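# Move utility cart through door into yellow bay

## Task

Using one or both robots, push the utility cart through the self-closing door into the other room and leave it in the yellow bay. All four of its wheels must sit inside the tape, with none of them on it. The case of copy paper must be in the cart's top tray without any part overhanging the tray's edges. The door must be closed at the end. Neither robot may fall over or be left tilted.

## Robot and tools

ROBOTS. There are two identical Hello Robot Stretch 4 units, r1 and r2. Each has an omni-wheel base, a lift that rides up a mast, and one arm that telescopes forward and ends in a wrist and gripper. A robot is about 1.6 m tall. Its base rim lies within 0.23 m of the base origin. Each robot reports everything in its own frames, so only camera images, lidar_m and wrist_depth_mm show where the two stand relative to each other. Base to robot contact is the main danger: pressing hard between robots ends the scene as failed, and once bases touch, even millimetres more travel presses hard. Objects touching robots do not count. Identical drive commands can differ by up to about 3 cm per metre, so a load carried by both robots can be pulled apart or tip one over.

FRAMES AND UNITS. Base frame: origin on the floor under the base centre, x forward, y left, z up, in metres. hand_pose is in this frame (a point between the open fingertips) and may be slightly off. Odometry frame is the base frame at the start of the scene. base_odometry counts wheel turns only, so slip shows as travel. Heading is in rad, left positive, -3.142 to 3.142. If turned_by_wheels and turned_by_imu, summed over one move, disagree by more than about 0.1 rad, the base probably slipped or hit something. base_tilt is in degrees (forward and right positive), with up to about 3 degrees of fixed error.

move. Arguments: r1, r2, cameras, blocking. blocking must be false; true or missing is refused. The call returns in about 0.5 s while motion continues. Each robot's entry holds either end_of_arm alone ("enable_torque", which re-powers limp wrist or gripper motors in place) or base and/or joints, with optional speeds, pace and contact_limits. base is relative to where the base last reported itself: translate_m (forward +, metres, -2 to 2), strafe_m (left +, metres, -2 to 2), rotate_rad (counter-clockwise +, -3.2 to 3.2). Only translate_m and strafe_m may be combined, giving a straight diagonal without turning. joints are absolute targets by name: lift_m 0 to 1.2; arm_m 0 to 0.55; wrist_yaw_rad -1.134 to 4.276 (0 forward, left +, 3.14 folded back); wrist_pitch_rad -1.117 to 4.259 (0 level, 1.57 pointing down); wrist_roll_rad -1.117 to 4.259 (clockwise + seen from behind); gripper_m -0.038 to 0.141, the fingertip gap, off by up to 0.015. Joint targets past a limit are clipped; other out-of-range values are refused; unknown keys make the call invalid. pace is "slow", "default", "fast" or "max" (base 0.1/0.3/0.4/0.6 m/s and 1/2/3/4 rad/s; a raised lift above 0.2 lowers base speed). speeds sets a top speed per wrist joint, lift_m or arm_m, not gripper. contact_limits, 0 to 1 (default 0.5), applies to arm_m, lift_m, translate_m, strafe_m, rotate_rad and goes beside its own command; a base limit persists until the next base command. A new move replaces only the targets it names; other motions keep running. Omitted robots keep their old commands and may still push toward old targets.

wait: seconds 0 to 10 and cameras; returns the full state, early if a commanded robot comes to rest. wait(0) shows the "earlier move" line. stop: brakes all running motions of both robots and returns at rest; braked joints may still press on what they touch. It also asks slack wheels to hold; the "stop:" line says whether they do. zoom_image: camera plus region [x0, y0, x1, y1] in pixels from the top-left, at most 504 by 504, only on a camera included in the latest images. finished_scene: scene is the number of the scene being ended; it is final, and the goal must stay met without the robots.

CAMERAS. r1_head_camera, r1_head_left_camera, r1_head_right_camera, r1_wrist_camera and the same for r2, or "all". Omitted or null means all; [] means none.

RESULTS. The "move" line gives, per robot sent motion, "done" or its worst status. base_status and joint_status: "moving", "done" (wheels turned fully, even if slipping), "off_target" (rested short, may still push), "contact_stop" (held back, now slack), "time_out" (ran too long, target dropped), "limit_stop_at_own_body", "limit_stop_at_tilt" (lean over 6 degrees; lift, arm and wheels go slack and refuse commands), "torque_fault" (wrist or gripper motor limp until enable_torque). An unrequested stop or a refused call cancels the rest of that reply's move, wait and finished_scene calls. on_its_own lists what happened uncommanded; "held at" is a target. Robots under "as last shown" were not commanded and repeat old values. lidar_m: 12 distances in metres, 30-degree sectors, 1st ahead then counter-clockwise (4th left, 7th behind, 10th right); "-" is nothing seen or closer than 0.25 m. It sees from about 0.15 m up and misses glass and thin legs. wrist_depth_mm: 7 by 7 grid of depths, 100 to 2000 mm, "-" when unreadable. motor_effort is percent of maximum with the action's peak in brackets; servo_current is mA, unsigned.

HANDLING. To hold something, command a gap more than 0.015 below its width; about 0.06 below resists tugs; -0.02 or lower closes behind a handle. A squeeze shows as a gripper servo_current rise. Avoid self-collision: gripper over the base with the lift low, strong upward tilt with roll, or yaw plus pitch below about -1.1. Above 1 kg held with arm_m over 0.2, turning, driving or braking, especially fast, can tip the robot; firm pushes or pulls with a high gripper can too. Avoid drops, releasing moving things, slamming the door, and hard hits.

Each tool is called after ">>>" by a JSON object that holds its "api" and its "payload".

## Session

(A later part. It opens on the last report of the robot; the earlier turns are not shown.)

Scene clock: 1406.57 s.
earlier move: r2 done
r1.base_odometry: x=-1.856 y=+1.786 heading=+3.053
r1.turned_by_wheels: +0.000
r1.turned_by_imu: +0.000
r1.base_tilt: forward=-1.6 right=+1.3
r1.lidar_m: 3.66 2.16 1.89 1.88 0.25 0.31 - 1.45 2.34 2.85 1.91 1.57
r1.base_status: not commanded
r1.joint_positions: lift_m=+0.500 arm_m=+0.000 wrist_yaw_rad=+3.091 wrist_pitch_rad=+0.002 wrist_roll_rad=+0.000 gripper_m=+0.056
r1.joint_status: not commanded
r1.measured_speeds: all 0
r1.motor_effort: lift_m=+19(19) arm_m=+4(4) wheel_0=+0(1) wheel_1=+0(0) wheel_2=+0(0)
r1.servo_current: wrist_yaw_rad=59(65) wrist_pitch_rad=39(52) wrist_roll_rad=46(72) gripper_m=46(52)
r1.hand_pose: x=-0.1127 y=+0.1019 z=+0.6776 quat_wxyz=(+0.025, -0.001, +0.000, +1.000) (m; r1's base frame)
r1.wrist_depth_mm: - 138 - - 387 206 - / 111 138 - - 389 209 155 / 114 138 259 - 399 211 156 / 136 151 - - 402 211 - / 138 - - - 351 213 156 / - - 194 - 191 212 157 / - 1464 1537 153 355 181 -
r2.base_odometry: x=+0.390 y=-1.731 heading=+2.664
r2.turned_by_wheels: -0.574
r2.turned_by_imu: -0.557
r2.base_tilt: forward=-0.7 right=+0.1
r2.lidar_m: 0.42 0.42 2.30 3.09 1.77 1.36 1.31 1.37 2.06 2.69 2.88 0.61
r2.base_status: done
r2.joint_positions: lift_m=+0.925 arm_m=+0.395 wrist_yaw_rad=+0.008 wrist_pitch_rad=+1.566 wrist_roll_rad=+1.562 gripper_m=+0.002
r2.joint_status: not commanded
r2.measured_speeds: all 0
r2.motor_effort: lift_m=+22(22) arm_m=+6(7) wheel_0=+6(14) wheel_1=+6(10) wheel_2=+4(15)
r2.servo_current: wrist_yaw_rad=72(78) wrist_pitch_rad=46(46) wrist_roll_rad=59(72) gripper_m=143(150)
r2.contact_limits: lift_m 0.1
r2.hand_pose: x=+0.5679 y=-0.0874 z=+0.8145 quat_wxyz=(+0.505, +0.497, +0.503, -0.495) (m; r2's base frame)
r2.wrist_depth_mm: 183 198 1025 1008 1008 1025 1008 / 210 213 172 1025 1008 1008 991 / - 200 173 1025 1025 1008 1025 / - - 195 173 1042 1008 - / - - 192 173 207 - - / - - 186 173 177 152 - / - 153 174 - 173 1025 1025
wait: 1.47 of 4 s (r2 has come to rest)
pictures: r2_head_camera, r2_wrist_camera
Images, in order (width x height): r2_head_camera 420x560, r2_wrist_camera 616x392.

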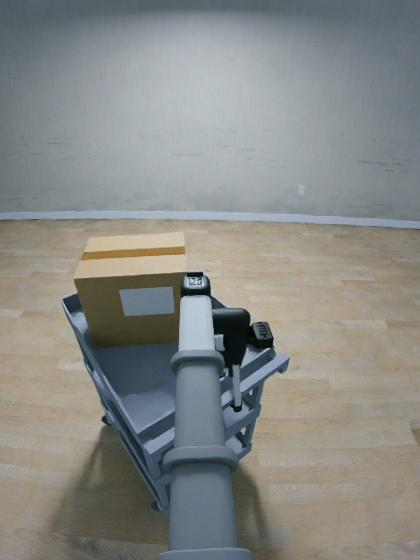

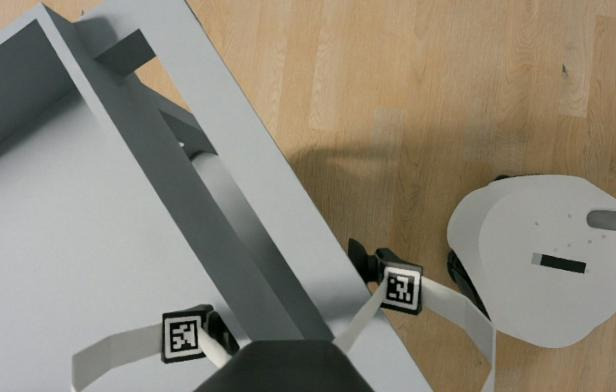

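>>> {"api": "move", "payload": {"blocking": false, "r2": {"base":{"translate_m":0.0,"strafe_m":0.8},"pace":"default"}, "cameras": []}}

>>> {"api": "wait", "payload": {"seconds": 6, "cameras": []}}

>>> {"api": "move", "payload": {"blocking": false, "r2": {"base":{"rotate_rad":-0.7},"pace":"slow"}, "cameras": []}}

>>> {"api": "wait", "payload": {"seconds": 4, "cameras": ["r2_head_camera","r2_wrist_camera","r1_head_camera"]}}

Scene clock: 1414.53 s.
move: r2 moving
r1: as last shown
r1.lidar_m: 3.63 2.16 1.88 1.90 0.25 0.33 - 1.45 2.33 2.86 1.88 1.52
r1.motor_effort: lift_m=+19(19) arm_m=+3(4) wheel_0=+0(1) wheel_1=+0(0) wheel_2=+0(0)
r1.servo_current: wrist_yaw_rad=33(59) wrist_pitch_rad=46(46) wrist_roll_rad=52(59) gripper_m=46(46)
r1.wrist_depth_mm: - 138 - - 387 206 - / 111 138 - - 394 208 156 / 115 139 258 - 399 211 156 / 137 152 - - 402 211 - / 138 - - - 353 212 156 / - - 193 - 191 213 157 / - 1430 1537 153 351 181 -
r2.base_odometry: x=+0.373 y=-1.763 heading=+2.665
r2.turned_by_wheels: +0.000
r2.turned_by_imu: +0.001
r2.base_tilt: forward=-0.7 right=+0.1
r2.lidar_m: 0.41 0.42 2.27 3.09 1.76 1.33 1.30 1.39 2.05 2.73 2.90 0.59
r2.base_status: translate_m moving; strafe_m moving
r2.joint_positions: lift_m=+0.925 arm_m=+0.395 wrist_yaw_rad=+0.008 wrist_pitch_rad=+1.568 wrist_roll_rad=+1.562 gripper_m=+0.002
r2.joint_status: not commanded
r2.measured_speeds: translate_m=-0.001 strafe_m=+0.140 rotate_rad=+0.003 lift_m=+0.000 arm_m=+0.000 wrist_yaw_rad=+0.000 wrist_pitch_rad=+0.008 wrist_roll_rad=+0.000
r2.motor_effort: lift_m=+22(22) arm_m=+6(7) wheel_0=-9(9) wheel_1=+13(15) wheel_2=-1(3)
r2.servo_current: wrist_yaw_rad=52(65) wrist_pitch_rad=39(46) wrist_roll_rad=46(65) gripper_m=137(143)
r2.contact_limits: lift_m 0.1
r2.hand_pose: x=+0.5673 y=-0.0874 z=+0.8145 quat_wxyz=(+0.505, +0.497, +0.503, -0.495) (m; r2's base frame)
r2.wrist_depth_mm: 185 198 170 1025 1025 1008 1025 / 216 209 170 1042 1025 1042 1025 / - 180 171 1042 1025 1025 1025 / - - 200 171 1025 1042 - / - - 198 172 207 - - / - - 187 173 174 - - / - 153 160 - 173 1042 1042
pictures: none
No camera images: "cameras" was empty.

Scene clock: 1418.03 s.
earlier move: r2 done
r1.base_odometry: x=-1.856 y=+1.786 heading=+3.053
r1.turned_by_wheels: +0.000
r1.turned_by_imu: +0.000
r1.base_tilt: forward=-1.6 right=+1.3
r1.lidar_m: 3.62 2.18 1.87 1.92 0.25 0.29 - 1.45 2.37 1.98 1.33 1.37
r1.base_status: not commanded
r1.joint_positions: lift_m=+0.500 arm_m=+0.000 wrist_yaw_rad=+3.091 wrist_pitch_rad=+0.002 wrist_roll_rad=+0.000 gripper_m=+0.056
r1.joint_status: not commanded
r1.measured_speeds: all 0
r1.motor_effort: lift_m=+19(19) arm_m=+4(4) wheel_0=+0(1) wheel_1=+0(0) wheel_2=+0(0)
r1.servo_current: wrist_yaw_rad=39(65) wrist_pitch_rad=39(52) wrist_roll_rad=52(72) gripper_m=46(46)
r1.hand_pose: x=-0.1127 y=+0.1019 z=+0.6776 quat_wxyz=(+0.025, -0.001, +0.000, +1.000) (m; r1's base frame)
r1.wrist_depth_mm: - 138 - - 387 207 - / 111 139 - - 394 209 155 / 115 139 260 - 397 211 155 / 137 152 - - 402 211 - / 138 - - - 353 212 156 / - - 194 - 191 213 157 / - 1430 1537 153 353 182 -
r2.base_odometry: x=+0.022 y=-2.442 heading=+2.663
r2.turned_by_wheels: -0.001
r2.turned_by_imu: -0.007
r2.base_tilt: forward=-0.6 right=+0.1
r2.lidar_m: 0.56 1.81 2.34 2.32 1.70 1.31 1.24 1.35 1.92 3.49 3.73 0.46
r2.base_status: done
r2.joint_positions: lift_m=+0.925 arm_m=+0.395 wrist_yaw_rad=-0.008 wrist_pitch_rad=+1.567 wrist_roll_rad=+1.579 gripper_m=+0.002
r2.joint_status: not commanded
r2.measured_speeds: all 0
r2.motor_effort: lift_m=+22(22) arm_m=+5(7) wheel_0=-8(17) wheel_1=-3(15) wheel_2=-2(3)
r2.servo_current: wrist_yaw_rad=52(78) wrist_pitch_rad=46(46) wrist_roll_rad=65(65) gripper_m=137(150)
r2.contact_limits: lift_m 0.1
r2.hand_pose: x=+0.5663 y=-0.0874 z=+0.8145 quat_wxyz=(+0.497, +0.505, +0.495, -0.503) (m; r2's base frame)
r2.wrist_depth_mm: - - - - - 208 171 / - - - - - 195 171 / - - - - 1042 172 1008 / - - - - 1025 173 - / - - 195 1025 173 - - / - 159 175 198 174 1025 - / - - - - 184 1042 1025
wait: 3.50 of 6 s (r2 has come to rest)
pictures: none
No camera images: "cameras" was empty.

Scene clock: 1418.53 s.
move: r2 moving
r1: as last shown
r1.lidar_m: 3.64 2.19 1.89 1.89 0.25 0.28 - 1.46 2.35 1.99 1.40 1.38
r1.motor_effort: lift_m=+19(19) arm_m=+3(4) wheel_0=+0(0) wheel_1=+0(0) wheel_2=+0(0)
r1.servo_current: wrist_yaw_rad=46(59) wrist_pitch_rad=39(46) wrist_roll_rad=46(59) gripper_m=39(46)
r1.wrist_depth_mm: - 138 - - 384 207 - / 111 139 - - 389 208 156 / 115 139 259 - 397 211 156 / 137 152 - - 402 212 - / 138 - - - 353 213 157 / - - 194 - 191 212 156 / - 1464 1537 154 353 181 -
r2.base_odometry: x=+0.022 y=-2.442 heading=+2.539
r2.turned_by_wheels: -0.124
r2.turned_by_imu: -0.121
r2.base_tilt: forward=-0.7 right=+0.1
r2.lidar_m: 0.55 1.77 1.85 2.31 1.92 1.33 1.24 1.31 1.72 3.48 3.57 0.48
r2.base_status: rotate_rad moving
r2.joint_positions: lift_m=+0.925 arm_m=+0.395 wrist_yaw_rad=-0.009 wrist_pitch_rad=+1.567 wrist_roll_rad=+1.579 gripper_m=+0.002
r2.joint_status: not commanded
r2.measured_speeds: translate_m=+0.000 strafe_m=+0.000 rotate_rad=-0.480 lift_m=+0.000 arm_m=+0.000 wrist_yaw_rad=+0.000 wrist_pitch_rad=+0.000 wrist_roll_rad=+0.000
r2.motor_effort: lift_m=+22(22) arm_m=+5(6) wheel_0=+6(9) wheel_1=+6(8) wheel_2=+8(8)
r2.servo_current: wrist_yaw_rad=52(65) wrist_pitch_rad=39(39) wrist_roll_rad=59(65) gripper_m=137(143)
r2.contact_limits: lift_m 0.1
r2.hand_pose: x=+0.5663 y=-0.0874 z=+0.8145 quat_wxyz=(+0.497, +0.505, +0.495, -0.503) (m; r2's base frame)
r2.wrist_depth_mm: - - - - 1008 172 1008 / - - - - 1025 172 1025 / - - - - 1025 917 1025 / - - - 1042 173 - - / - - 198 1025 173 - - / - 158 179 1025 174 1025 - / - - - - 1042 1025 1008
pictures: none
No camera images: "cameras" was empty.

Scene clock: 1420.30 s.
earlier move: r2 done
r1.base_odometry: x=-1.856 y=+1.786 heading=+3.053
r1.turned_by_wheels: +0.000
r1.turned_by_imu: +0.000
r1.base_tilt: forward=-1.6 right=+1.3
r1.lidar_m: 3.62 2.17 1.89 1.88 0.25 0.31 - 1.45 2.35 2.86 1.60 1.53
r1.base_status: not commanded
r1.joint_positions: lift_m=+0.500 arm_m=+0.000 wrist_yaw_rad=+3.091 wrist_pitch_rad=+0.002 wrist_roll_rad=+0.000 gripper_m=+0.056
r1.joint_status: not commanded
r1.measured_speeds: all 0
r1.motor_effort: lift_m=+19(19) arm_m=+4(4) wheel_0=+0(1) wheel_1=+0(0) wheel_2=+0(0)
r1.servo_current: wrist_yaw_rad=39(65) wrist_pitch_rad=39(46) wrist_roll_rad=59(65) gripper_m=39(46)
r1.hand_pose: x=-0.1127 y=+0.1019 z=+0.6776 quat_wxyz=(+0.025, -0.001, +0.000, +1.000) (m; r1's base frame)
r1.wrist_depth_mm: - 138 - - 387 207 - / 111 138 - - 389 208 156 / 115 139 260 - 399 211 156 / 137 152 - - 402 212 - / 138 - - - 353 213 156 / - - 193 - 191 213 157 / - 1430 1537 153 353 181 -
r2.base_odometry: x=+0.022 y=-2.442 heading=+1.965
r2.turned_by_wheels: -0.575
r2.turned_by_imu: -0.558
r2.base_tilt: forward=-0.7 right=+0.0
r2.lidar_m: 0.45 0.44 1.78 1.81 2.32 2.05 1.36 1.26 1.27 1.66 3.49 0.58
r2.base_status: done
r2.joint_positions: lift_m=+0.925 arm_m=+0.395 wrist_yaw_rad=+0.006 wrist_pitch_rad=+1.567 wrist_roll_rad=+1.563 gripper_m=+0.002
r2.joint_status: not commanded
r2.measured_speeds: all 0
r2.motor_effort: lift_m=+22(22) arm_m=+6(6) wheel_0=+4(13) wheel_1=+7(9) wheel_2=+3(15)
r2.servo_current: wrist_yaw_rad=52(65) wrist_pitch_rad=46(52) wrist_roll_rad=59(65) gripper_m=143(150)
r2.contact_limits: lift_m 0.1
r2.hand_pose: x=+0.5674 y=-0.0874 z=+0.8145 quat_wxyz=(+0.504, +0.497, +0.503, -0.496) (m; r2's base frame)
r2.wrist_depth_mm: 195 199 172 1025 991 1008 1042 / 229 195 172 1025 1042 1008 1008 / - 177 202 172 1042 1008 1025 / - - 193 173 1042 1025 - / - - 196 173 1025 - - / - - 187 173 177 152 - / - 151 147 - 173 1025 1025
wait: 1.77 of 4 s (r2 has come to rest)
pictures: r1_head_camera, r2_head_camera, r2_wrist_camera
Images, in order (width x height): r1_head_camera 420x560, r2_head_camera 420x560, r2_wrist_camera 616x392.

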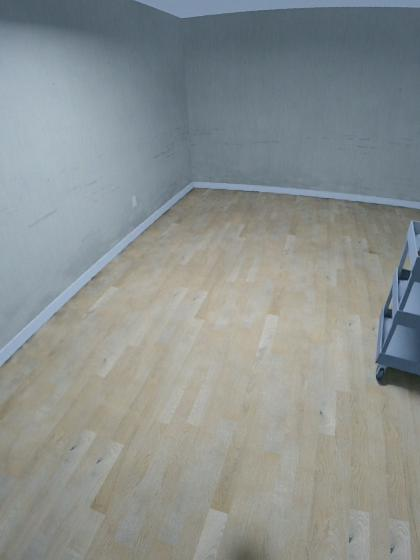

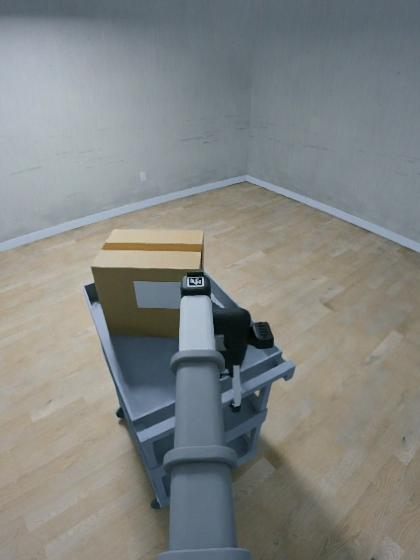

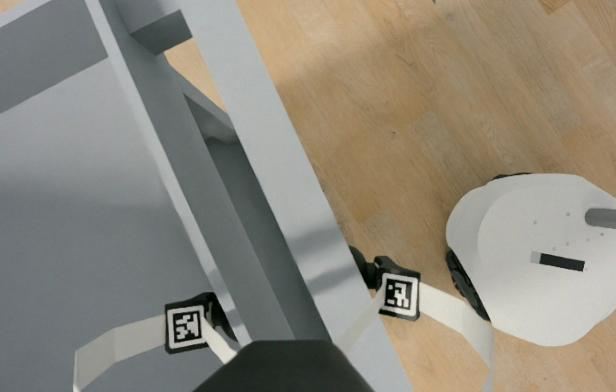

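>>> {"api": "move", "payload": {"blocking": false, "r2": {"base":{"translate_m":0.1,"strafe_m":0.6},"pace":"default"}, "cameras": []}}

>>> {"api": "wait", "payload": {"seconds": 6, "cameras": []}}

>>> {"api": "move", "payload": {"blocking": false, "r2": {"base":{"rotate_rad":-0.7},"pace":"slow"}, "cameras": []}}

>>> {"api": "wait", "payload": {"seconds": 4, "cameras": ["r2_head_camera","r2_wrist_camera","r2_head_left_camera"]}}

Scene clock: 1429.70 s.
move: r2 moving
r1: as last shown
r1.lidar_m: 3.67 2.16 1.88 1.89 0.25 0.31 - 1.47 2.36 2.00 1.60 1.51
r1.motor_effort: lift_m=+19(19) arm_m=+3(4) wheel_0=+0(1) wheel_1=+0(0) wheel_2=+0(0)
r1.servo_current: wrist_yaw_rad=52(65) wrist_pitch_rad=33(46) wrist_roll_rad=46(65) gripper_m=39(46)
r1.wrist_depth_mm: - 138 - - 387 207 - / 111 138 - - 394 209 155 / 115 139 259 - 397 211 156 / 137 152 - - 402 212 - / 138 - - - 353 212 156 / - - 193 - 191 213 157 / - 1464 1499 153 355 182 -
r2.base_odometry: x=-0.010 y=-2.449 heading=+1.964
r2.turned_by_wheels: -0.001
r2.turned_by_imu: +0.000
r2.base_tilt: forward=-0.7 right=+0.1
r2.lidar_m: 0.45 0.42 1.73 1.81 2.29 2.06 1.36 1.27 1.32 1.69 3.50 0.61
r2.base_status: translate_m moving; strafe_m moving
r2.joint_positions: lift_m=+0.925 arm_m=+0.395 wrist_yaw_rad=+0.006 wrist_pitch_rad=+1.568 wrist_roll_rad=+1.563 gripper_m=+0.002
r2.joint_status: not commanded
r2.measured_speeds: translate_m=+0.019 strafe_m=+0.129 rotate_rad=+0.001 lift_m=+0.000 arm_m=+0.000 wrist_yaw_rad=+0.000 wrist_pitch_rad=+0.004 wrist_roll_rad=+0.000
r2.motor_effort: lift_m=+22(22) arm_m=+6(6) wheel_0=-7(11) wheel_1=+13(13) wheel_2=-11(11)
r2.servo_current: wrist_yaw_rad=52(59) wrist_pitch_rad=33(46) wrist_roll_rad=59(65) gripper_m=143(143)
r2.contact_limits: lift_m 0.1
r2.hand_pose: x=+0.5671 y=-0.0874 z=+0.8145 quat_wxyz=(+0.504, +0.497, +0.503, -0.496) (m; r2's base frame)
r2.wrist_depth_mm: 198 212 171 1042 1025 1025 1008 / 227 197 225 1025 1008 1025 1025 / - - 214 171 1008 1025 1042 / - - 199 172 1025 1025 - / - - 192 172 1025 - - / - 171 187 172 178 152 - / - 143 - - 173 1025 1042
pictures: none
No camera images: "cameras" was empty.

Scene clock: 1432.63 s.
earlier move: r2 done
r1.base_odometry: x=-1.856 y=+1.786 heading=+3.053
r1.turned_by_wheels: +0.000
r1.turned_by_imu: +0.000
r1.base_tilt: forward=-1.6 right=+1.3
r1.lidar_m: 3.63 2.18 1.89 1.88 0.25 0.32 - 1.44 2.37 1.23 1.17 1.16
r1.base_status: not commanded
r1.joint_positions: lift_m=+0.500 arm_m=+0.000 wrist_yaw_rad=+3.091 wrist_pitch_rad=+0.002 wrist_roll_rad=+0.000 gripper_m=+0.056
r1.joint_status: not commanded
r1.measured_speeds: all 0
r1.motor_effort: lift_m=+19(19) arm_m=+3(4) wheel_0=+0(1) wheel_1=+0(0) wheel_2=+0(0)
r1.servo_current: wrist_yaw_rad=52(78) wrist_pitch_rad=39(52) wrist_roll_rad=59(65) gripper_m=39(46)
r1.hand_pose: x=-0.1127 y=+0.1019 z=+0.6776 quat_wxyz=(+0.025, -0.001, +0.000, +1.000) (m; r1's base frame)
r1.wrist_depth_mm: - 138 - - 389 206 - / 111 139 - - 397 209 155 / 115 139 260 - 399 211 156 / 137 152 - - 402 211 - / 138 - - - 353 212 157 / - - 193 - 191 212 157 / - 1430 1537 153 355 181 -
r2.base_odometry: x=-0.570 y=-2.579 heading=+1.964
r2.turned_by_wheels: +0.000
r2.turned_by_imu: -0.003
r2.base_tilt: forward=-0.6 right=+0.1
r2.lidar_m: 0.56 3.05 1.18 1.25 1.90 1.91 1.81 1.69 1.73 2.19 3.90 0.49
r2.base_status: done
r2.joint_positions: lift_m=+0.925 arm_m=+0.395 wrist_yaw_rad=-0.006 wrist_pitch_rad=+1.568 wrist_roll_rad=+1.576 gripper_m=+0.002
r2.joint_status: not commanded
r2.measured_speeds: all 0
r2.motor_effort: lift_m=+22(22) arm_m=+6(6) wheel_0=-5(13) wheel_1=-1(13) wheel_2=-7(13)
r2.servo_current: wrist_yaw_rad=52(59) wrist_pitch_rad=46(46) wrist_roll_rad=52(65) gripper_m=137(150)
r2.contact_limits: lift_m 0.1
r2.hand_pose: x=+0.5661 y=-0.0874 z=+0.8145 quat_wxyz=(+0.498, +0.503, +0.496, -0.502) (m; r2's base frame)
r2.wrist_depth_mm: - - - - 1008 172 1008 / - - - - 1025 172 1008 / - - - - 1025 1008 1008 / - - - 1025 173 - - / - - 193 1025 173 - - / - 157 179 1025 175 904 - / - - - - 1025 1025 1025
wait: 2.93 of 6 s (r2 has come to rest)
pictures: none
No camera images: "cameras" was empty.

Scene clock: 1433.13 s.
move: r2 moving
r1: as last shown
r1.lidar_m: 3.63 2.16 1.89 1.89 0.25 0.29 - 1.46 2.38 1.18 1.16 1.24
r1.motor_effort: lift_m=+19(19) arm_m=+4(4) wheel_0=+0(0) wheel_1=+0(0) wheel_2=+0(0)
r1.servo_current: wrist_yaw_rad=39(59) wrist_pitch_rad=46(46) wrist_roll_rad=59(59) gripper_m=46(46)
r1.wrist_depth_mm: - 138 - - 387 206 - / 111 139 - - 392 208 155 / 115 139 259 - 394 211 156 / 137 152 - - 402 212 - / 137 - - - 353 213 156 / - - 193 - 191 213 157 / - 1430 1464 153 353 182 -
r2.base_odometry: x=-0.570 y=-2.579 heading=+1.840
r2.turned_by_wheels: -0.124
r2.turned_by_imu: -0.120
r2.base_tilt: forward=-0.6 right=+0.1
r2.lidar_m: 0.54 0.61 1.20 1.19 1.87 1.90 1.91 1.70 1.69 2.00 3.69 0.53
r2.base_status: rotate_rad moving
r2.joint_positions: lift_m=+0.925 arm_m=+0.395 wrist_yaw_rad=-0.006 wrist_pitch_rad=+1.568 wrist_roll_rad=+1.576 gripper_m=+0.002
r2.joint_status: not commanded
r2.measured_speeds: translate_m=+0.000 strafe_m=+0.000 rotate_rad=-0.480 lift_m=+0.000 arm_m=+0.000 wrist_yaw_rad=+0.000 wrist_pitch_rad=-0.002 wrist_roll_rad=+0.000
r2.motor_effort: lift_m=+22(22) arm_m=+6(6) wheel_0=+12(12) wheel_1=+7(8) wheel_2=+9(10)
r2.servo_current: wrist_yaw_rad=52(59) wrist_pitch_rad=46(46) wrist_roll_rad=52(59) gripper_m=137(143)
r2.contact_limits: lift_m 0.1
r2.hand_pose: x=+0.5661 y=-0.0874 z=+0.8145 quat_wxyz=(+0.498, +0.503, +0.496, -0.502) (m; r2's base frame)
r2.wrist_depth_mm: - - - 176 173 1008 1025 / - - - 233 173 1008 1008 / - - - 549 174 1008 1025 / - - - 1042 174 1025 - / - - - 1042 175 1008 - / - 162 184 1042 176 891 - / - - - - 1042 1042 1025
pictures: none
No camera images: "cameras" was empty.

Scene clock: 1434.60 s.
earlier move: r2 done
r1.base_odometry: x=-1.856 y=+1.786 heading=+3.053
r1.turned_by_wheels: +0.000
r1.turned_by_imu: +0.000
r1.base_tilt: forward=-1.6 right=+1.2
r1.lidar_m: 3.64 2.14 1.90 1.88 0.25 0.30 - 1.43 2.38 1.17 1.17 1.48
r1.base_status: not commanded
r1.joint_positions: lift_m=+0.500 arm_m=+0.000 wrist_yaw_rad=+3.091 wrist_pitch_rad=+0.002 wrist_roll_rad=+0.000 gripper_m=+0.056
r1.joint_status: not commanded
r1.measured_speeds: all 0
r1.motor_effort: lift_m=+19(19) arm_m=+3(4) wheel_0=+0(1) wheel_1=+0(0) wheel_2=+0(0)
r1.servo_current: wrist_yaw_rad=52(65) wrist_pitch_rad=46(52) wrist_roll_rad=59(65) gripper_m=52(52)
r1.hand_pose: x=-0.1127 y=+0.1019 z=+0.6776 quat_wxyz=(+0.025, -0.001, +0.000, +1.000) (m; r1's base frame)
r1.wrist_depth_mm: - 138 - - 389 207 - / 111 139 - - 389 209 155 / 115 139 260 - 397 210 156 / 137 151 - - 399 212 - / 138 - - - 355 212 156 / - - 194 - 191 212 157 / - 1464 1537 153 351 182 -
r2.base_odometry: x=-0.570 y=-2.579 heading=+1.265
r2.turned_by_wheels: -0.574
r2.turned_by_imu: -0.557
r2.base_tilt: forward=-0.7 right=+0.1
r2.lidar_m: 0.39 0.41 3.07 1.20 1.18 1.87 1.89 1.99 1.67 1.68 1.96 0.62
r2.base_status: done
r2.joint_positions: lift_m=+0.925 arm_m=+0.395 wrist_yaw_rad=+0.008 wrist_pitch_rad=+1.566 wrist_roll_rad=+1.561 gripper_m=+0.002
r2.joint_status: not commanded
r2.measured_speeds: all 0
r2.motor_effort: lift_m=+22(22) arm_m=+5(6) wheel_0=+10(17) wheel_1=+8(11) wheel_2=+7(17)
r2.servo_current: wrist_yaw_rad=59(65) wrist_pitch_rad=46(52) wrist_roll_rad=59(65) gripper_m=137(150)
r2.contact_limits: lift_m 0.1
r2.hand_pose: x=+0.5678 y=-0.0874 z=+0.8145 quat_wxyz=(+0.505, +0.497, +0.503, -0.495) (m; r2's base frame)
r2.wrist_depth_mm: 1025 171 1025 1008 1025 991 1025 / 190 202 172 1025 1008 1025 1008 / 231 206 172 1025 1025 1008 1025 / - 186 172 174 1025 1025 - / - - 196 172 205 - - / - - 186 172 172 154 - / - 153 173 - 173 1025 1042
wait: 1.47 of 4 s (r2 has come to rest)
pictures: r2_head_camera, r2_head_left_camera, r2_wrist_camera
Images, in order (width x height): r2_head_camera 420x560, r2_head_left_camera 420x672, r2_wrist_camera 616x392.

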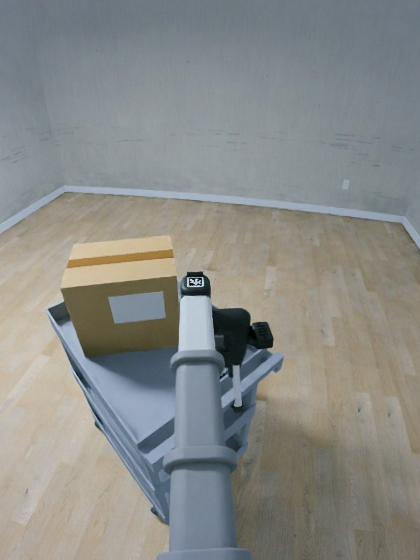

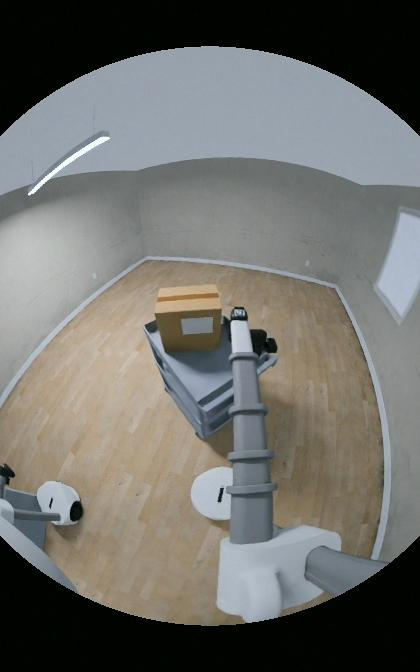

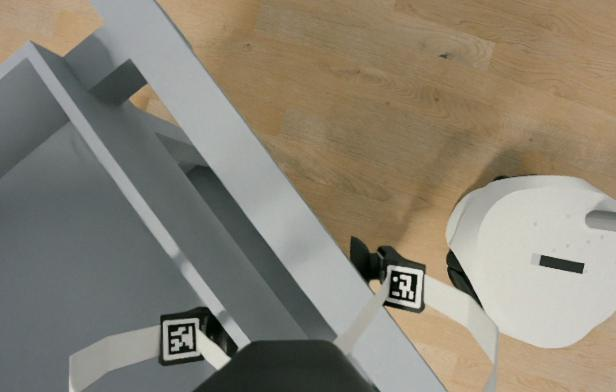

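>>> {"api": "move", "payload": {"blocking": false, "r2": {"base":{"translate_m":0.0,"strafe_m":0.55},"pace":"slow"}, "cameras": []}}

>>> {"api": "wait", "payload": {"seconds": 8, "cameras": ["r2_head_camera","r2_wrist_camera","r2_head_left_camera"]}}

Scene clock: 1445.80 s.
move: r2 moving
r1: as last shown
r1.base_tilt: forward=-1.6 right=+1.3
r1.lidar_m: 3.61 2.16 1.90 1.89 0.25 0.32 - 1.46 2.34 1.19 1.16 1.47
r1.motor_effort: lift_m=+19(19) arm_m=+4(4) wheel_0=+0(1) wheel_1=+0(0) wheel_2=+0(0)
r1.servo_current: wrist_yaw_rad=33(59) wrist_pitch_rad=39(46) wrist_roll_rad=59(72) gripper_m=39(46)
r1.wrist_depth_mm: - 138 - - 387 206 - / 111 138 - - 392 208 156 / 115 139 259 - 399 210 156 / 137 152 - - 402 212 - / 138 - - - 355 212 156 / - - 195 - 191 212 156 / - 1430 1537 153 351 182 -
r2.base_odometry: x=-0.584 y=-2.575 heading=+1.266
r2.turned_by_wheels: +0.000
r2.turned_by_imu: +0.001
r2.base_tilt: forward=-0.7 right=+0.1
r2.lidar_m: 0.39 0.40 3.05 1.20 1.16 1.88 1.89 1.96 1.70 1.70 1.94 0.59
r2.base_status: translate_m moving; strafe_m moving
r2.joint_positions: lift_m=+0.925 arm_m=+0.395 wrist_yaw_rad=+0.008 wrist_pitch_rad=+1.566 wrist_roll_rad=+1.561 gripper_m=+0.002
r2.joint_status: not commanded
r2.measured_speeds: translate_m=+0.000 strafe_m=+0.057 rotate_rad=-0.001 lift_m=+0.000 arm_m=+0.000 wrist_yaw_rad=+0.000 wrist_pitch_rad=+0.000 wrist_roll_rad=+0.000
r2.motor_effort: lift_m=+22(22) arm_m=+5(5) wheel_0=-2(9) wheel_1=+10(12) wheel_2=-1(5)
r2.servo_current: wrist_yaw_rad=46(78) wrist_pitch_rad=39(46) wrist_roll_rad=52(78) gripper_m=143(143)
r2.contact_limits: lift_m 0.1
r2.hand_pose: x=+0.5678 y=-0.0874 z=+0.8145 quat_wxyz=(+0.505, +0.497, +0.503, -0.495) (m; r2's base frame)
r2.wrist_depth_mm: 1042 171 1025 1025 1008 1008 1008 / 188 202 171 1042 1025 1008 1025 / 225 204 171 1008 1025 1025 1008 / - 181 172 172 1025 1008 - / - - 193 172 204 - - / - - 183 172 172 154 - / - 153 173 - 172 1042 1025
pictures: none
No camera images: "cameras" was empty.

Scene clock: 1451.93 s.
earlier move: r2 done
r1.base_odometry: x=-1.856 y=+1.786 heading=+3.053
r1.turned_by_wheels: +0.000
r1.turned_by_imu: +0.000
r1.base_tilt: forward=-1.6 right=+1.3
r1.lidar_m: 3.65 2.16 1.89 1.87 0.25 0.29 - 1.46 2.36 2.83 0.69 1.09
r1.base_status: not commanded
r1.joint_positions: lift_m=+0.500 arm_m=+0.000 wrist_yaw_rad=+3.091 wrist_pitch_rad=+0.002 wrist_roll_rad=+0.000 gripper_m=+0.056
r1.joint_status: not commanded
r1.measured_speeds: all 0
r1.motor_effort: lift_m=+19(19) arm_m=+4(4) wheel_0=+0(1) wheel_1=+0(0) wheel_2=+0(0)
r1.servo_current: wrist_yaw_rad=52(72) wrist_pitch_rad=46(52) wrist_roll_rad=46(72) gripper_m=39(52)
r1.hand_pose: x=-0.1127 y=+0.1019 z=+0.6776 quat_wxyz=(+0.025, -0.001, +0.000, +1.000) (m; r1's base frame)
r1.wrist_depth_mm: - 138 - - 387 207 - / 111 138 - - 392 210 155 / 115 139 259 - 399 211 156 / 137 151 - - 399 211 - / 138 - - - 355 213 156 / - - 194 - 191 211 157 / - 1430 1576 154 353 181 -
r2.base_odometry: x=-1.095 y=-2.414 heading=+1.265
r2.turned_by_wheels: -0.001
r2.turned_by_imu: -0.002
r2.base_tilt: forward=-0.7 right=+0.1
r2.lidar_m: 0.54 2.95 2.54 2.52 0.68 1.45 1.77 2.03 2.24 2.22 2.55 0.52
r2.base_status: done
r2.joint_positions: lift_m=+0.925 arm_m=+0.395 wrist_yaw_rad=-0.003 wrist_pitch_rad=+1.566 wrist_roll_rad=+1.574 gripper_m=+0.002
r2.joint_status: not commanded
r2.measured_speeds: all 0
r2.motor_effort: lift_m=+22(22) arm_m=+5(6) wheel_0=-8(15) wheel_1=+2(12) wheel_2=+0(5)
r2.servo_current: wrist_yaw_rad=52(78) wrist_pitch_rad=39(52) wrist_roll_rad=59(78) gripper_m=143(156)
r2.contact_limits: lift_m 0.1
r2.hand_pose: x=+0.5668 y=-0.0874 z=+0.8145 quat_wxyz=(+0.499, +0.503, +0.497, -0.501) (m; r2's base frame)
r2.wrist_depth_mm: - - - - 185 1025 1025 / - - - 174 173 1008 1025 / - - - 1025 173 1008 1008 / - - - 1025 173 - - / - - 183 1025 175 1008 - / - 156 182 1042 174 878 - / - - - - 1042 1025 1025
wait: 6.13 of 8 s (r2 has come to rest)
pictures: r2_head_camera, r2_head_left_camera, r2_wrist_camera
Images, in order (width x height): r2_head_camera 420x560, r2_head_left_camera 420x672, r2_wrist_camera 616x392.

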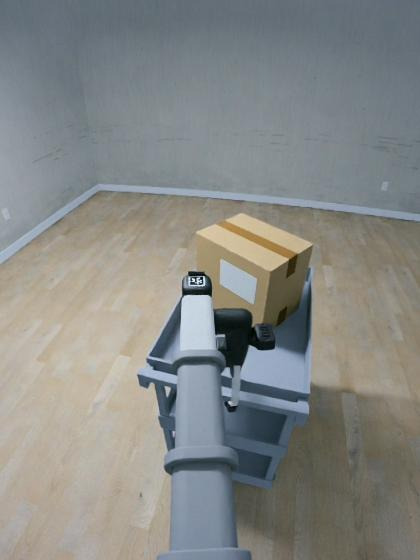

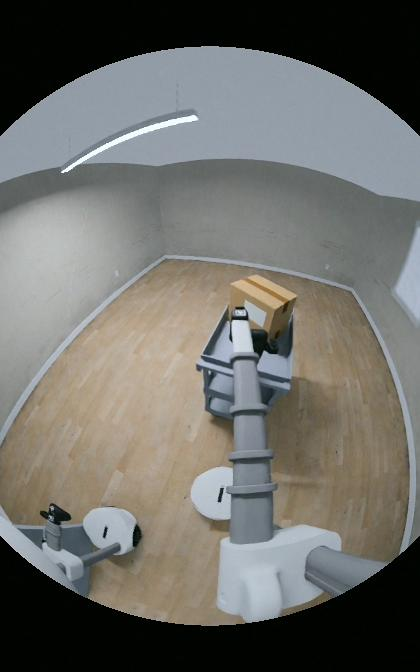

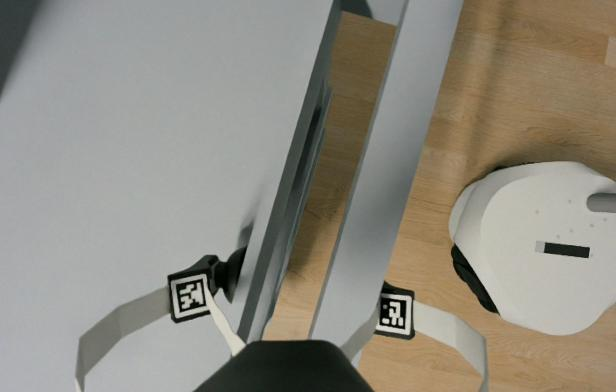

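>>> {"api": "move", "payload": {"blocking": false, "r2": {"base":{"translate_m":-0.39,"strafe_m":0.07},"pace":"slow","contact_limits":{"translate_m":0.3}}, "cameras": []}}

>>> {"api": "wait", "payload": {"seconds": 8, "cameras": ["r2_head_camera","r2_wrist_camera","r2_head_left_camera","r2_head_right_camera"]}}

Scene clock: 1473.07 s.
move: r2 moving
r1: as last shown
r1.lidar_m: 3.66 2.17 1.88 1.89 0.25 0.28 - 1.45 2.37 2.84 0.66 1.08
r1.motor_effort: lift_m=+19(19) arm_m=+4(4) wheel_0=+0(0) wheel_1=+0(0) wheel_2=+0(0)
r1.servo_current: wrist_yaw_rad=72(72) wrist_pitch_rad=46(52) wrist_roll_rad=46(59) gripper_m=46(46)
r1.wrist_depth_mm: - 138 - - 387 206 - / 111 139 - - 392 210 156 / 114 139 259 - 399 211 156 / 137 152 - - 402 211 - / 138 - - - 355 212 156 / - - 193 - 191 213 157 / - 1430 1464 153 353 182 -
r2.base_odometry: x=-1.101 y=-2.425 heading=+1.264
r2.turned_by_wheels: -0.001
r2.turned_by_imu: +0.000
r2.base_tilt: forward=-0.6 right=+0.1
r2.lidar_m: 0.57 2.96 2.53 2.53 0.68 1.42 1.79 2.01 2.21 2.21 2.58 0.50
r2.base_status: translate_m moving; strafe_m moving
r2.joint_positions: lift_m=+0.925 arm_m=+0.395 wrist_yaw_rad=-0.003 wrist_pitch_rad=+1.565 wrist_roll_rad=+1.574 gripper_m=+0.002
r2.joint_status: not commanded
r2.measured_speeds: translate_m=-0.049 strafe_m=+0.009 rotate_rad=+0.000 lift_m=+0.000 arm_m=+0.000 wrist_yaw_rad=+0.000 wrist_pitch_rad=-0.002 wrist_roll_rad=+0.000
r2.motor_effort: lift_m=+22(22) arm_m=+5(5) wheel_0=-11(16) wheel_1=-9(9) wheel_2=+9(9)
r2.servo_current: wrist_yaw_rad=52(52) wrist_pitch_rad=46(46) wrist_roll_rad=39(65) gripper_m=143(143)
r2.contact_limits: lift_m 0.1; translate_m 0.3
r2.hand_pose: x=+0.5672 y=-0.0874 z=+0.8145 quat_wxyz=(+0.500, +0.503, +0.497, -0.500) (m; r2's base frame)
r2.wrist_depth_mm: - - - 191 191 1008 1008 / - - - 213 190 1025 1025 / - - - 1042 174 1008 991 / - - - 1042 175 1042 - / - - 183 1042 175 1025 - / - 163 182 878 176 976 - / - - - - 1025 1025 1008
pictures: none
No camera images: "cameras" was empty.

Scene clock: 1477.80 s.
earlier move: r2 done
r1.base_odometry: x=-1.856 y=+1.786 heading=+3.053
r1.turned_by_wheels: +0.000
r1.turned_by_imu: +0.000
r1.base_tilt: forward=-1.6 right=+1.3
r1.lidar_m: 3.63 2.18 1.89 1.89 0.25 0.31 - 1.45 2.35 0.48 0.54 0.83
r1.base_status: not commanded
r1.joint_positions: lift_m=+0.500 arm_m=+0.000 wrist_yaw_rad=+3.091 wrist_pitch_rad=+0.002 wrist_roll_rad=+0.000 gripper_m=+0.056
r1.joint_status: not commanded
r1.measured_speeds: all 0
r1.motor_effort: lift_m=+19(19) arm_m=+4(4) wheel_0=+0(1) wheel_1=+0(0) wheel_2=+0(0)
r1.servo_current: wrist_yaw_rad=39(72) wrist_pitch_rad=39(52) wrist_roll_rad=39(65) gripper_m=39(46)
r1.hand_pose: x=-0.1127 y=+0.1019 z=+0.6776 quat_wxyz=(+0.025, -0.001, +0.000, +1.000) (m; r1's base frame)
r1.wrist_depth_mm: - 138 - - 387 207 - / 111 138 - - 394 210 155 / 115 139 260 - 397 211 156 / 137 152 - - 402 212 - / 138 - - - 353 213 156 / - - 193 - 191 213 156 / - 1430 1537 153 353 182 -
r2.base_odometry: x=-1.279 y=-2.764 heading=+1.264
r2.turned_by_wheels: +0.000
r2.turned_by_imu: -0.001
r2.base_tilt: forward=-0.7 right=+0.1
r2.lidar_m: 0.55 0.67 2.57 0.50 0.51 1.34 1.40 1.57 2.20 2.18 2.52 0.52
r2.base_status: done
r2.joint_positions: lift_m=+0.925 arm_m=+0.395 wrist_yaw_rad=-0.003 wrist_pitch_rad=+1.565 wrist_roll_rad=+1.575 gripper_m=+0.002
r2.joint_status: not commanded
r2.measured_speeds: all 0
r2.motor_effort: lift_m=+22(22) arm_m=+5(5) wheel_0=-9(16) wheel_1=-6(10) wheel_2=+2(10)
r2.servo_current: wrist_yaw_rad=52(59) wrist_pitch_rad=46(52) wrist_roll_rad=52(65) gripper_m=150(150)
r2.contact_limits: lift_m 0.1; translate_m 0.3
r2.hand_pose: x=+0.5672 y=-0.0874 z=+0.8145 quat_wxyz=(+0.500, +0.503, +0.497, -0.500) (m; r2's base frame)
r2.wrist_depth_mm: - - - 216 173 1025 1025 / - - - 496 174 1008 1025 / - - - 1042 174 1008 1008 / - - - 1042 174 1008 - / - - 186 1025 174 1025 - / - 162 183 1025 176 917 - / - - - - 1025 1008 1025
wait: 4.73 of 8 s (r2 has come to rest)
pictures: r2_head_camera, r2_head_left_camera, r2_head_right_camera, r2_wrist_camera
Images, in order (width x height): r2_head_camera 420x560, r2_head_left_camera 420x672, r2_head_right_camera 420x672, r2_wrist_camera 616x392.

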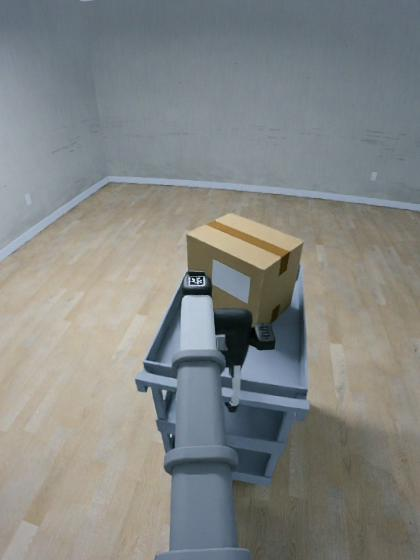

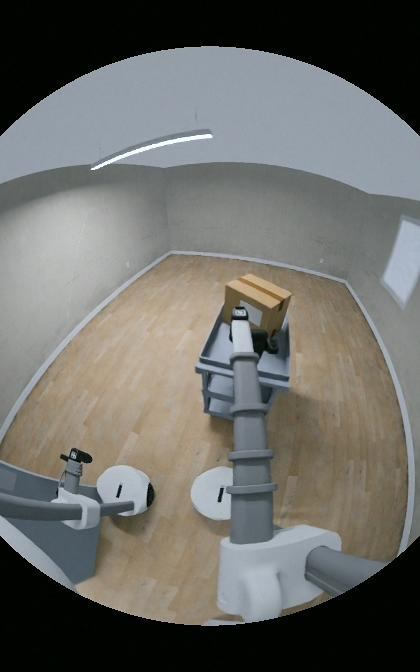

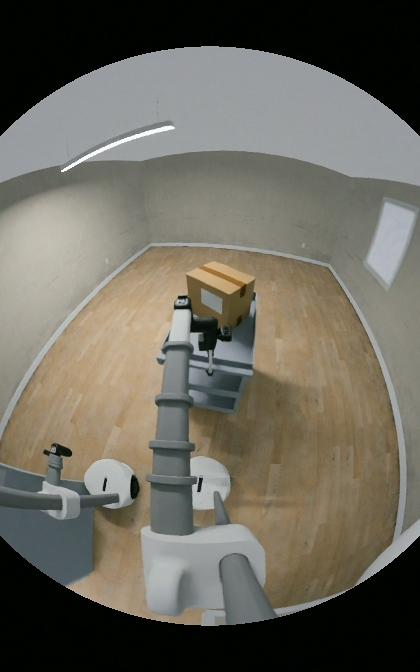

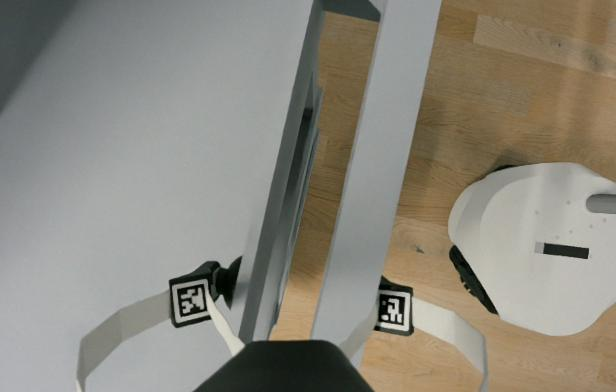

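>>> {"api": "move", "payload": {"blocking": false, "r2": {"base":{"translate_m":-0.43,"strafe_m":0.15},"pace":"slow","contact_limits":{"translate_m":0.3}}, "cameras": []}}

>>> {"api": "wait", "payload": {"seconds": 8, "cameras": ["r2_wrist_camera","r2_head_left_camera","r2_head_right_camera"]}}

Scene clock: 1487.40 s.
move: r2 moving
r1: as last shown
r1.lidar_m: 3.63 2.15 1.89 1.90 0.25 0.30 - 1.47 2.34 0.47 0.51 0.85
r1.servo_current: wrist_yaw_rad=39(65) wrist_pitch_rad=39(39) wrist_roll_rad=52(72) gripper_m=46(46)
r1.wrist_depth_mm: - 138 - - 389 208 - / 111 138 - - 392 208 155 / 115 139 259 - 399 211 156 / 137 151 - - 404 212 - / 138 - - - 353 212 156 / - - 193 - 190 212 157 / - 1430 1499 153 355 182 -
r2.base_odometry: x=-1.287 y=-2.775 heading=+1.263
r2.turned_by_wheels: -0.001
r2.turned_by_imu: -0.001
r2.base_tilt: forward=-0.7 right=+0.1
r2.lidar_m: 0.54 0.64 2.57 0.49 0.54 1.31 1.38 1.57 2.19 2.20 2.56 0.52
r2.base_status: translate_m moving; strafe_m moving
r2.joint_positions: lift_m=+0.925 arm_m=+0.395 wrist_yaw_rad=-0.003 wrist_pitch_rad=+1.565 wrist_roll_rad=+1.575 gripper_m=+0.002
r2.joint_status: not commanded
r2.measured_speeds: translate_m=-0.049 strafe_m=+0.017 rotate_rad=+0.000 lift_m=+0.000 arm_m=+0.000 wrist_yaw_rad=+0.000 wrist_pitch_rad=+0.000 wrist_roll_rad=+0.000
r2.motor_effort: lift_m=+22(22) arm_m=+5(5) wheel_0=-13(15) wheel_1=-9(9) wheel_2=+6(7)
r2.servo_current: wrist_yaw_rad=52(59) wrist_pitch_rad=46(46) wrist_roll_rad=52(52) gripper_m=143(143)
r2.contact_limits: lift_m 0.1; translate_m 0.3
r2.hand_pose: x=+0.5672 y=-0.0874 z=+0.8145 quat_wxyz=(+0.500, +0.503, +0.497, -0.500) (m; r2's base frame)
r2.wrist_depth_mm: - - - 221 173 991 1008 / - - - 252 174 1042 1008 / - - - 1025 174 1025 1025 / - - - 820 175 1025 - / - - 189 521 175 1025 - / - 162 183 878 177 891 - / - - - - 1025 1008 1025
pictures: none
No camera images: "cameras" was empty.

Scene clock: 1492.67 s.
earlier move: r2 done
r1.base_odometry: x=-1.856 y=+1.786 heading=+3.053
r1.turned_by_wheels: +0.000
r1.turned_by_imu: +0.000
r1.base_tilt: forward=-1.6 right=+1.3
r1.lidar_m: 3.67 2.18 1.89 1.89 0.25 0.31 - 0.50 0.42 0.50 0.39 0.48
r1.base_status: not commanded
r1.joint_positions: lift_m=+0.500 arm_m=+0.000 wrist_yaw_rad=+3.091 wrist_pitch_rad=+0.002 wrist_roll_rad=+0.000 gripper_m=+0.056
r1.joint_status: not commanded
r1.measured_speeds: all 0
r1.motor_effort: lift_m=+19(19) arm_m=+3(4) wheel_0=+0(1) wheel_1=+0(0) wheel_2=+0(0)
r1.servo_current: wrist_yaw_rad=52(72) wrist_pitch_rad=52(52) wrist_roll_rad=39(72) gripper_m=39(52)
r1.hand_pose: x=-0.1127 y=+0.1019 z=+0.6776 quat_wxyz=(+0.025, -0.001, +0.000, +1.000) (m; r1's base frame)
r1.wrist_depth_mm: - 138 - - 387 207 - / 111 139 - - 392 208 155 / 115 139 260 - 397 211 156 / 137 152 - - 402 211 - / 138 - - - 353 212 157 / - - 194 - 191 212 157 / - 1464 1537 153 355 182 -
r2.base_odometry: x=-1.552 y=-3.128 heading=+1.265
r2.turned_by_wheels: +0.002
r2.turned_by_imu: +0.003
r2.base_tilt: forward=-0.6 right=+0.0
r2.lidar_m: 0.51 0.51 0.41 0.54 0.81 3.86 0.97 1.03 1.81 2.23 2.59 0.56
r2.base_status: done
r2.joint_positions: lift_m=+0.925 arm_m=+0.395 wrist_yaw_rad=+0.003 wrist_pitch_rad=+1.565 wrist_roll_rad=+1.567 gripper_m=+0.002
r2.joint_status: not commanded
r2.measured_speeds: all 0
r2.motor_effort: lift_m=+22(22) arm_m=+5(5) wheel_0=+1(18) wheel_1=-3(9) wheel_2=+11(15)
r2.servo_current: wrist_yaw_rad=39(65) wrist_pitch_rad=39(52) wrist_roll_rad=59(59) gripper_m=137(150)
r2.contact_limits: lift_m 0.1; translate_m 0.3
r2.hand_pose: x=+0.5678 y=-0.0874 z=+0.8145 quat_wxyz=(+0.503, +0.500, +0.500, -0.497) (m; r2's base frame)
r2.wrist_depth_mm: 229 238 208 173 1025 991 1008 / - - 208 174 1025 1025 1008 / - - 196 174 1025 1008 1025 / - - 200 174 1008 1025 - / - - 186 175 1025 1025 - / - - 185 175 179 154 - / - 138 - - 1042 1008 1042
wait: 5.27 of 8 s (r2 has come to rest)
pictures: r2_head_left_camera, r2_head_right_camera, r2_wrist_camera
Images, in order (width x height): r2_head_left_camera 420x672, r2_head_right_camera 420x672, r2_wrist_camera 616x392.

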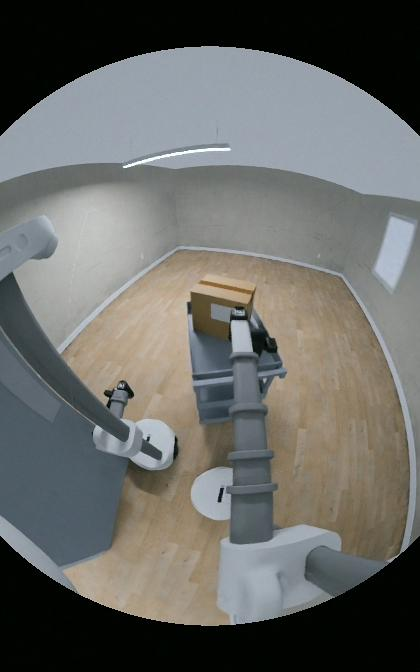

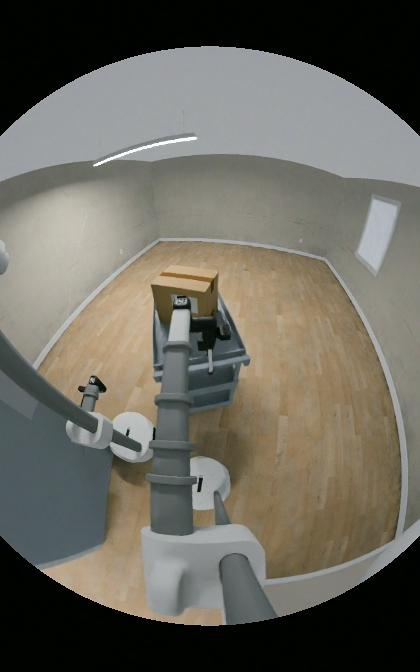

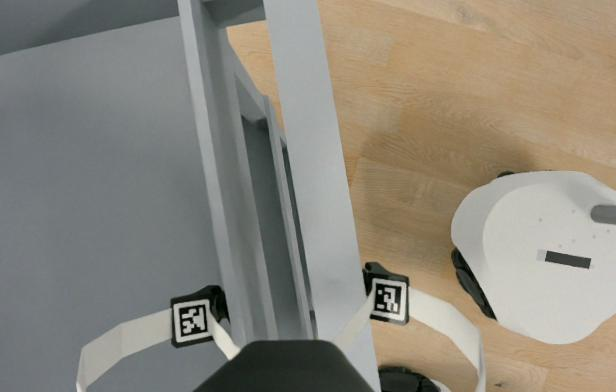

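>>> {"api": "move", "payload": {"blocking": false, "r2": {"base":{"translate_m":-0.48,"strafe_m":0.1},"pace":"slow","contact_limits":{"translate_m":0.3}}, "cameras": []}}

>>> {"api": "wait", "payload": {"seconds": 8, "cameras": ["r2_wrist_camera","r2_head_left_camera","r2_head_right_camera"]}}

Scene clock: 1511.77 s.
move: r2 moving
r1: as last shown
r1.lidar_m: 3.63 2.18 1.88 1.89 0.25 0.29 - 0.49 0.43 0.48 0.36 0.47
r1.servo_current: wrist_yaw_rad=65(65) wrist_pitch_rad=46(52) wrist_roll_rad=52(52) gripper_m=39(46)
r1.wrist_depth_mm: - 138 - - 387 207 - / 111 138 - - 392 209 156 / 114 139 259 - 397 210 156 / 137 152 - - 399 211 - / 138 - - - 353 212 156 / - - 194 - 190 212 156 / - 1430 1576 153 351 182 -
r2.base_odometry: x=-1.558 y=-3.140 heading=+1.266
r2.turned_by_wheels: +0.001
r2.turned_by_imu: +0.001
r2.base_tilt: forward=-0.7 right=+0.1
r2.lidar_m: 0.51 0.49 0.42 0.63 0.81 3.84 0.97 1.05 1.82 2.24 2.55 0.58
r2.base_status: translate_m moving; strafe_m moving
r2.joint_positions: lift_m=+0.925 arm_m=+0.395 wrist_yaw_rad=+0.004 wrist_pitch_rad=+1.565 wrist_roll_rad=+1.567 gripper_m=+0.002
r2.joint_status: not commanded
r2.measured_speeds: translate_m=-0.048 strafe_m=+0.011 rotate_rad=+0.002 lift_m=+0.000 arm_m=+0.000 wrist_yaw_rad=+0.000 wrist_pitch_rad=+0.000 wrist_roll_rad=+0.000
r2.motor_effort: lift_m=+22(22) arm_m=+5(5) wheel_0=-1(6) wheel_1=-3(5) wheel_2=+14(17)
r2.servo_current: wrist_yaw_rad=39(52) wrist_pitch_rad=46(52) wrist_roll_rad=52(59) gripper_m=143(150)
r2.contact_limits: lift_m 0.1; translate_m 0.3
r2.hand_pose: x=+0.5680 y=-0.0874 z=+0.8145 quat_wxyz=(+0.503, +0.500, +0.500, -0.497) (m; r2's base frame)
r2.wrist_depth_mm: 229 238 211 174 1008 1008 976 / - - 212 174 1025 1008 1008 / - - 193 174 1042 1025 1008 / - - 198 175 1025 1008 - / - - 187 174 1025 1025 - / - 168 185 175 180 153 - / - 138 - - 1042 1008 1025
pictures: none
No camera images: "cameras" was empty.

Scene clock: 1517.43 s.
earlier move: r2 done
r1.base_odometry: x=-1.856 y=+1.786 heading=+3.053
r1.turned_by_wheels: +0.000
r1.turned_by_imu: +0.000
r1.base_tilt: forward=-1.6 right=+1.3
r1.lidar_m: 3.65 2.16 1.89 1.90 0.25 0.30 0.83 0.36 0.25 0.25 0.25 0.25
r1.base_status: not commanded
r1.joint_positions: lift_m=+0.500 arm_m=+0.000 wrist_yaw_rad=+3.091 wrist_pitch_rad=+0.002 wrist_roll_rad=+0.000 gripper_m=+0.056
r1.joint_status: not commanded
r1.measured_speeds: all 0
r1.motor_effort: lift_m=+19(19) arm_m=+4(4) wheel_0=+0(2) wheel_1=+2(2) wheel_2=+0(2)
r1.servo_current: wrist_yaw_rad=46(72) wrist_pitch_rad=33(52) wrist_roll_rad=52(78) gripper_m=39(46)
r1.hand_pose: x=-0.1127 y=+0.1019 z=+0.6776 quat_wxyz=(+0.025, -0.001, +0.000, +1.000) (m; r1's base frame)
r1.wrist_depth_mm: - 138 - - 384 208 - / 111 139 - - 394 209 - / 114 139 262 - 399 211 156 / 137 152 - - 402 211 - / 960 - - - 353 213 156 / 976 - 193 - 190 213 157 / 976 1464 1537 154 351 182 -
r2.base_odometry: x=-1.791 y=-3.556 heading=+1.265
r2.turned_by_wheels: -0.001
r2.turned_by_imu: +0.004
r2.base_tilt: forward=-0.7 right=+0.0
r2.lidar_m: 0.50 0.51 0.68 0.69 0.75 3.38 3.35 0.50 0.85 2.18 2.57 0.58
r2.base_status: done
r2.joint_positions: lift_m=+0.925 arm_m=+0.395 wrist_yaw_rad=+0.005 wrist_pitch_rad=+1.565 wrist_roll_rad=+1.567 gripper_m=+0.002
r2.joint_status: not commanded
r2.measured_speeds: all 0
r2.motor_effort: lift_m=+22(22) arm_m=+4(5) wheel_0=+0(6) wheel_1=-4(6) wheel_2=+8(18)
r2.servo_current: wrist_yaw_rad=52(65) wrist_pitch_rad=46(52) wrist_roll_rad=39(65) gripper_m=137(150)
r2.contact_limits: lift_m 0.1; translate_m 0.3
r2.hand_pose: x=+0.5681 y=-0.0874 z=+0.8145 quat_wxyz=(+0.504, +0.499, +0.501, -0.496) (m; r2's base frame)
r2.wrist_depth_mm: 229 236 209 173 1008 1025 991 / - - 217 173 1025 1008 1008 / - - 199 174 1025 1008 991 / - - 202 174 1042 1008 - / - - 188 174 1008 1025 - / - 169 185 175 179 154 - / - 138 - - 1025 1042 1025
wait: 5.67 of 8 s (r2 has come to rest)
pictures: r2_head_left_camera, r2_head_right_camera, r2_wrist_camera
Images, in order (width x height): r2_head_left_camera 420x672, r2_head_right_camera 420x672, r2_wrist_camera 616x392.

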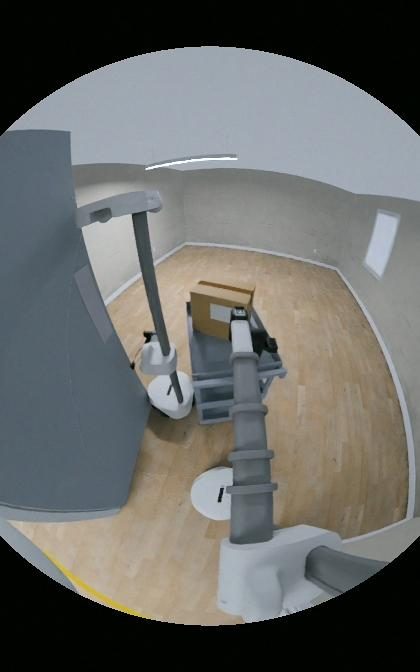

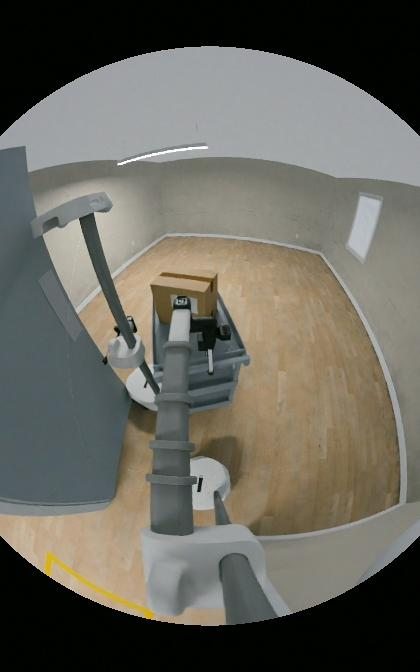

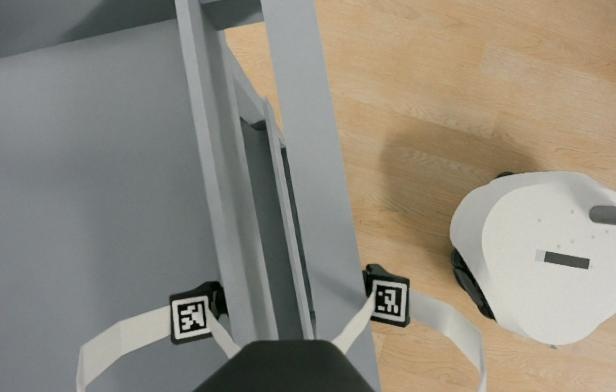

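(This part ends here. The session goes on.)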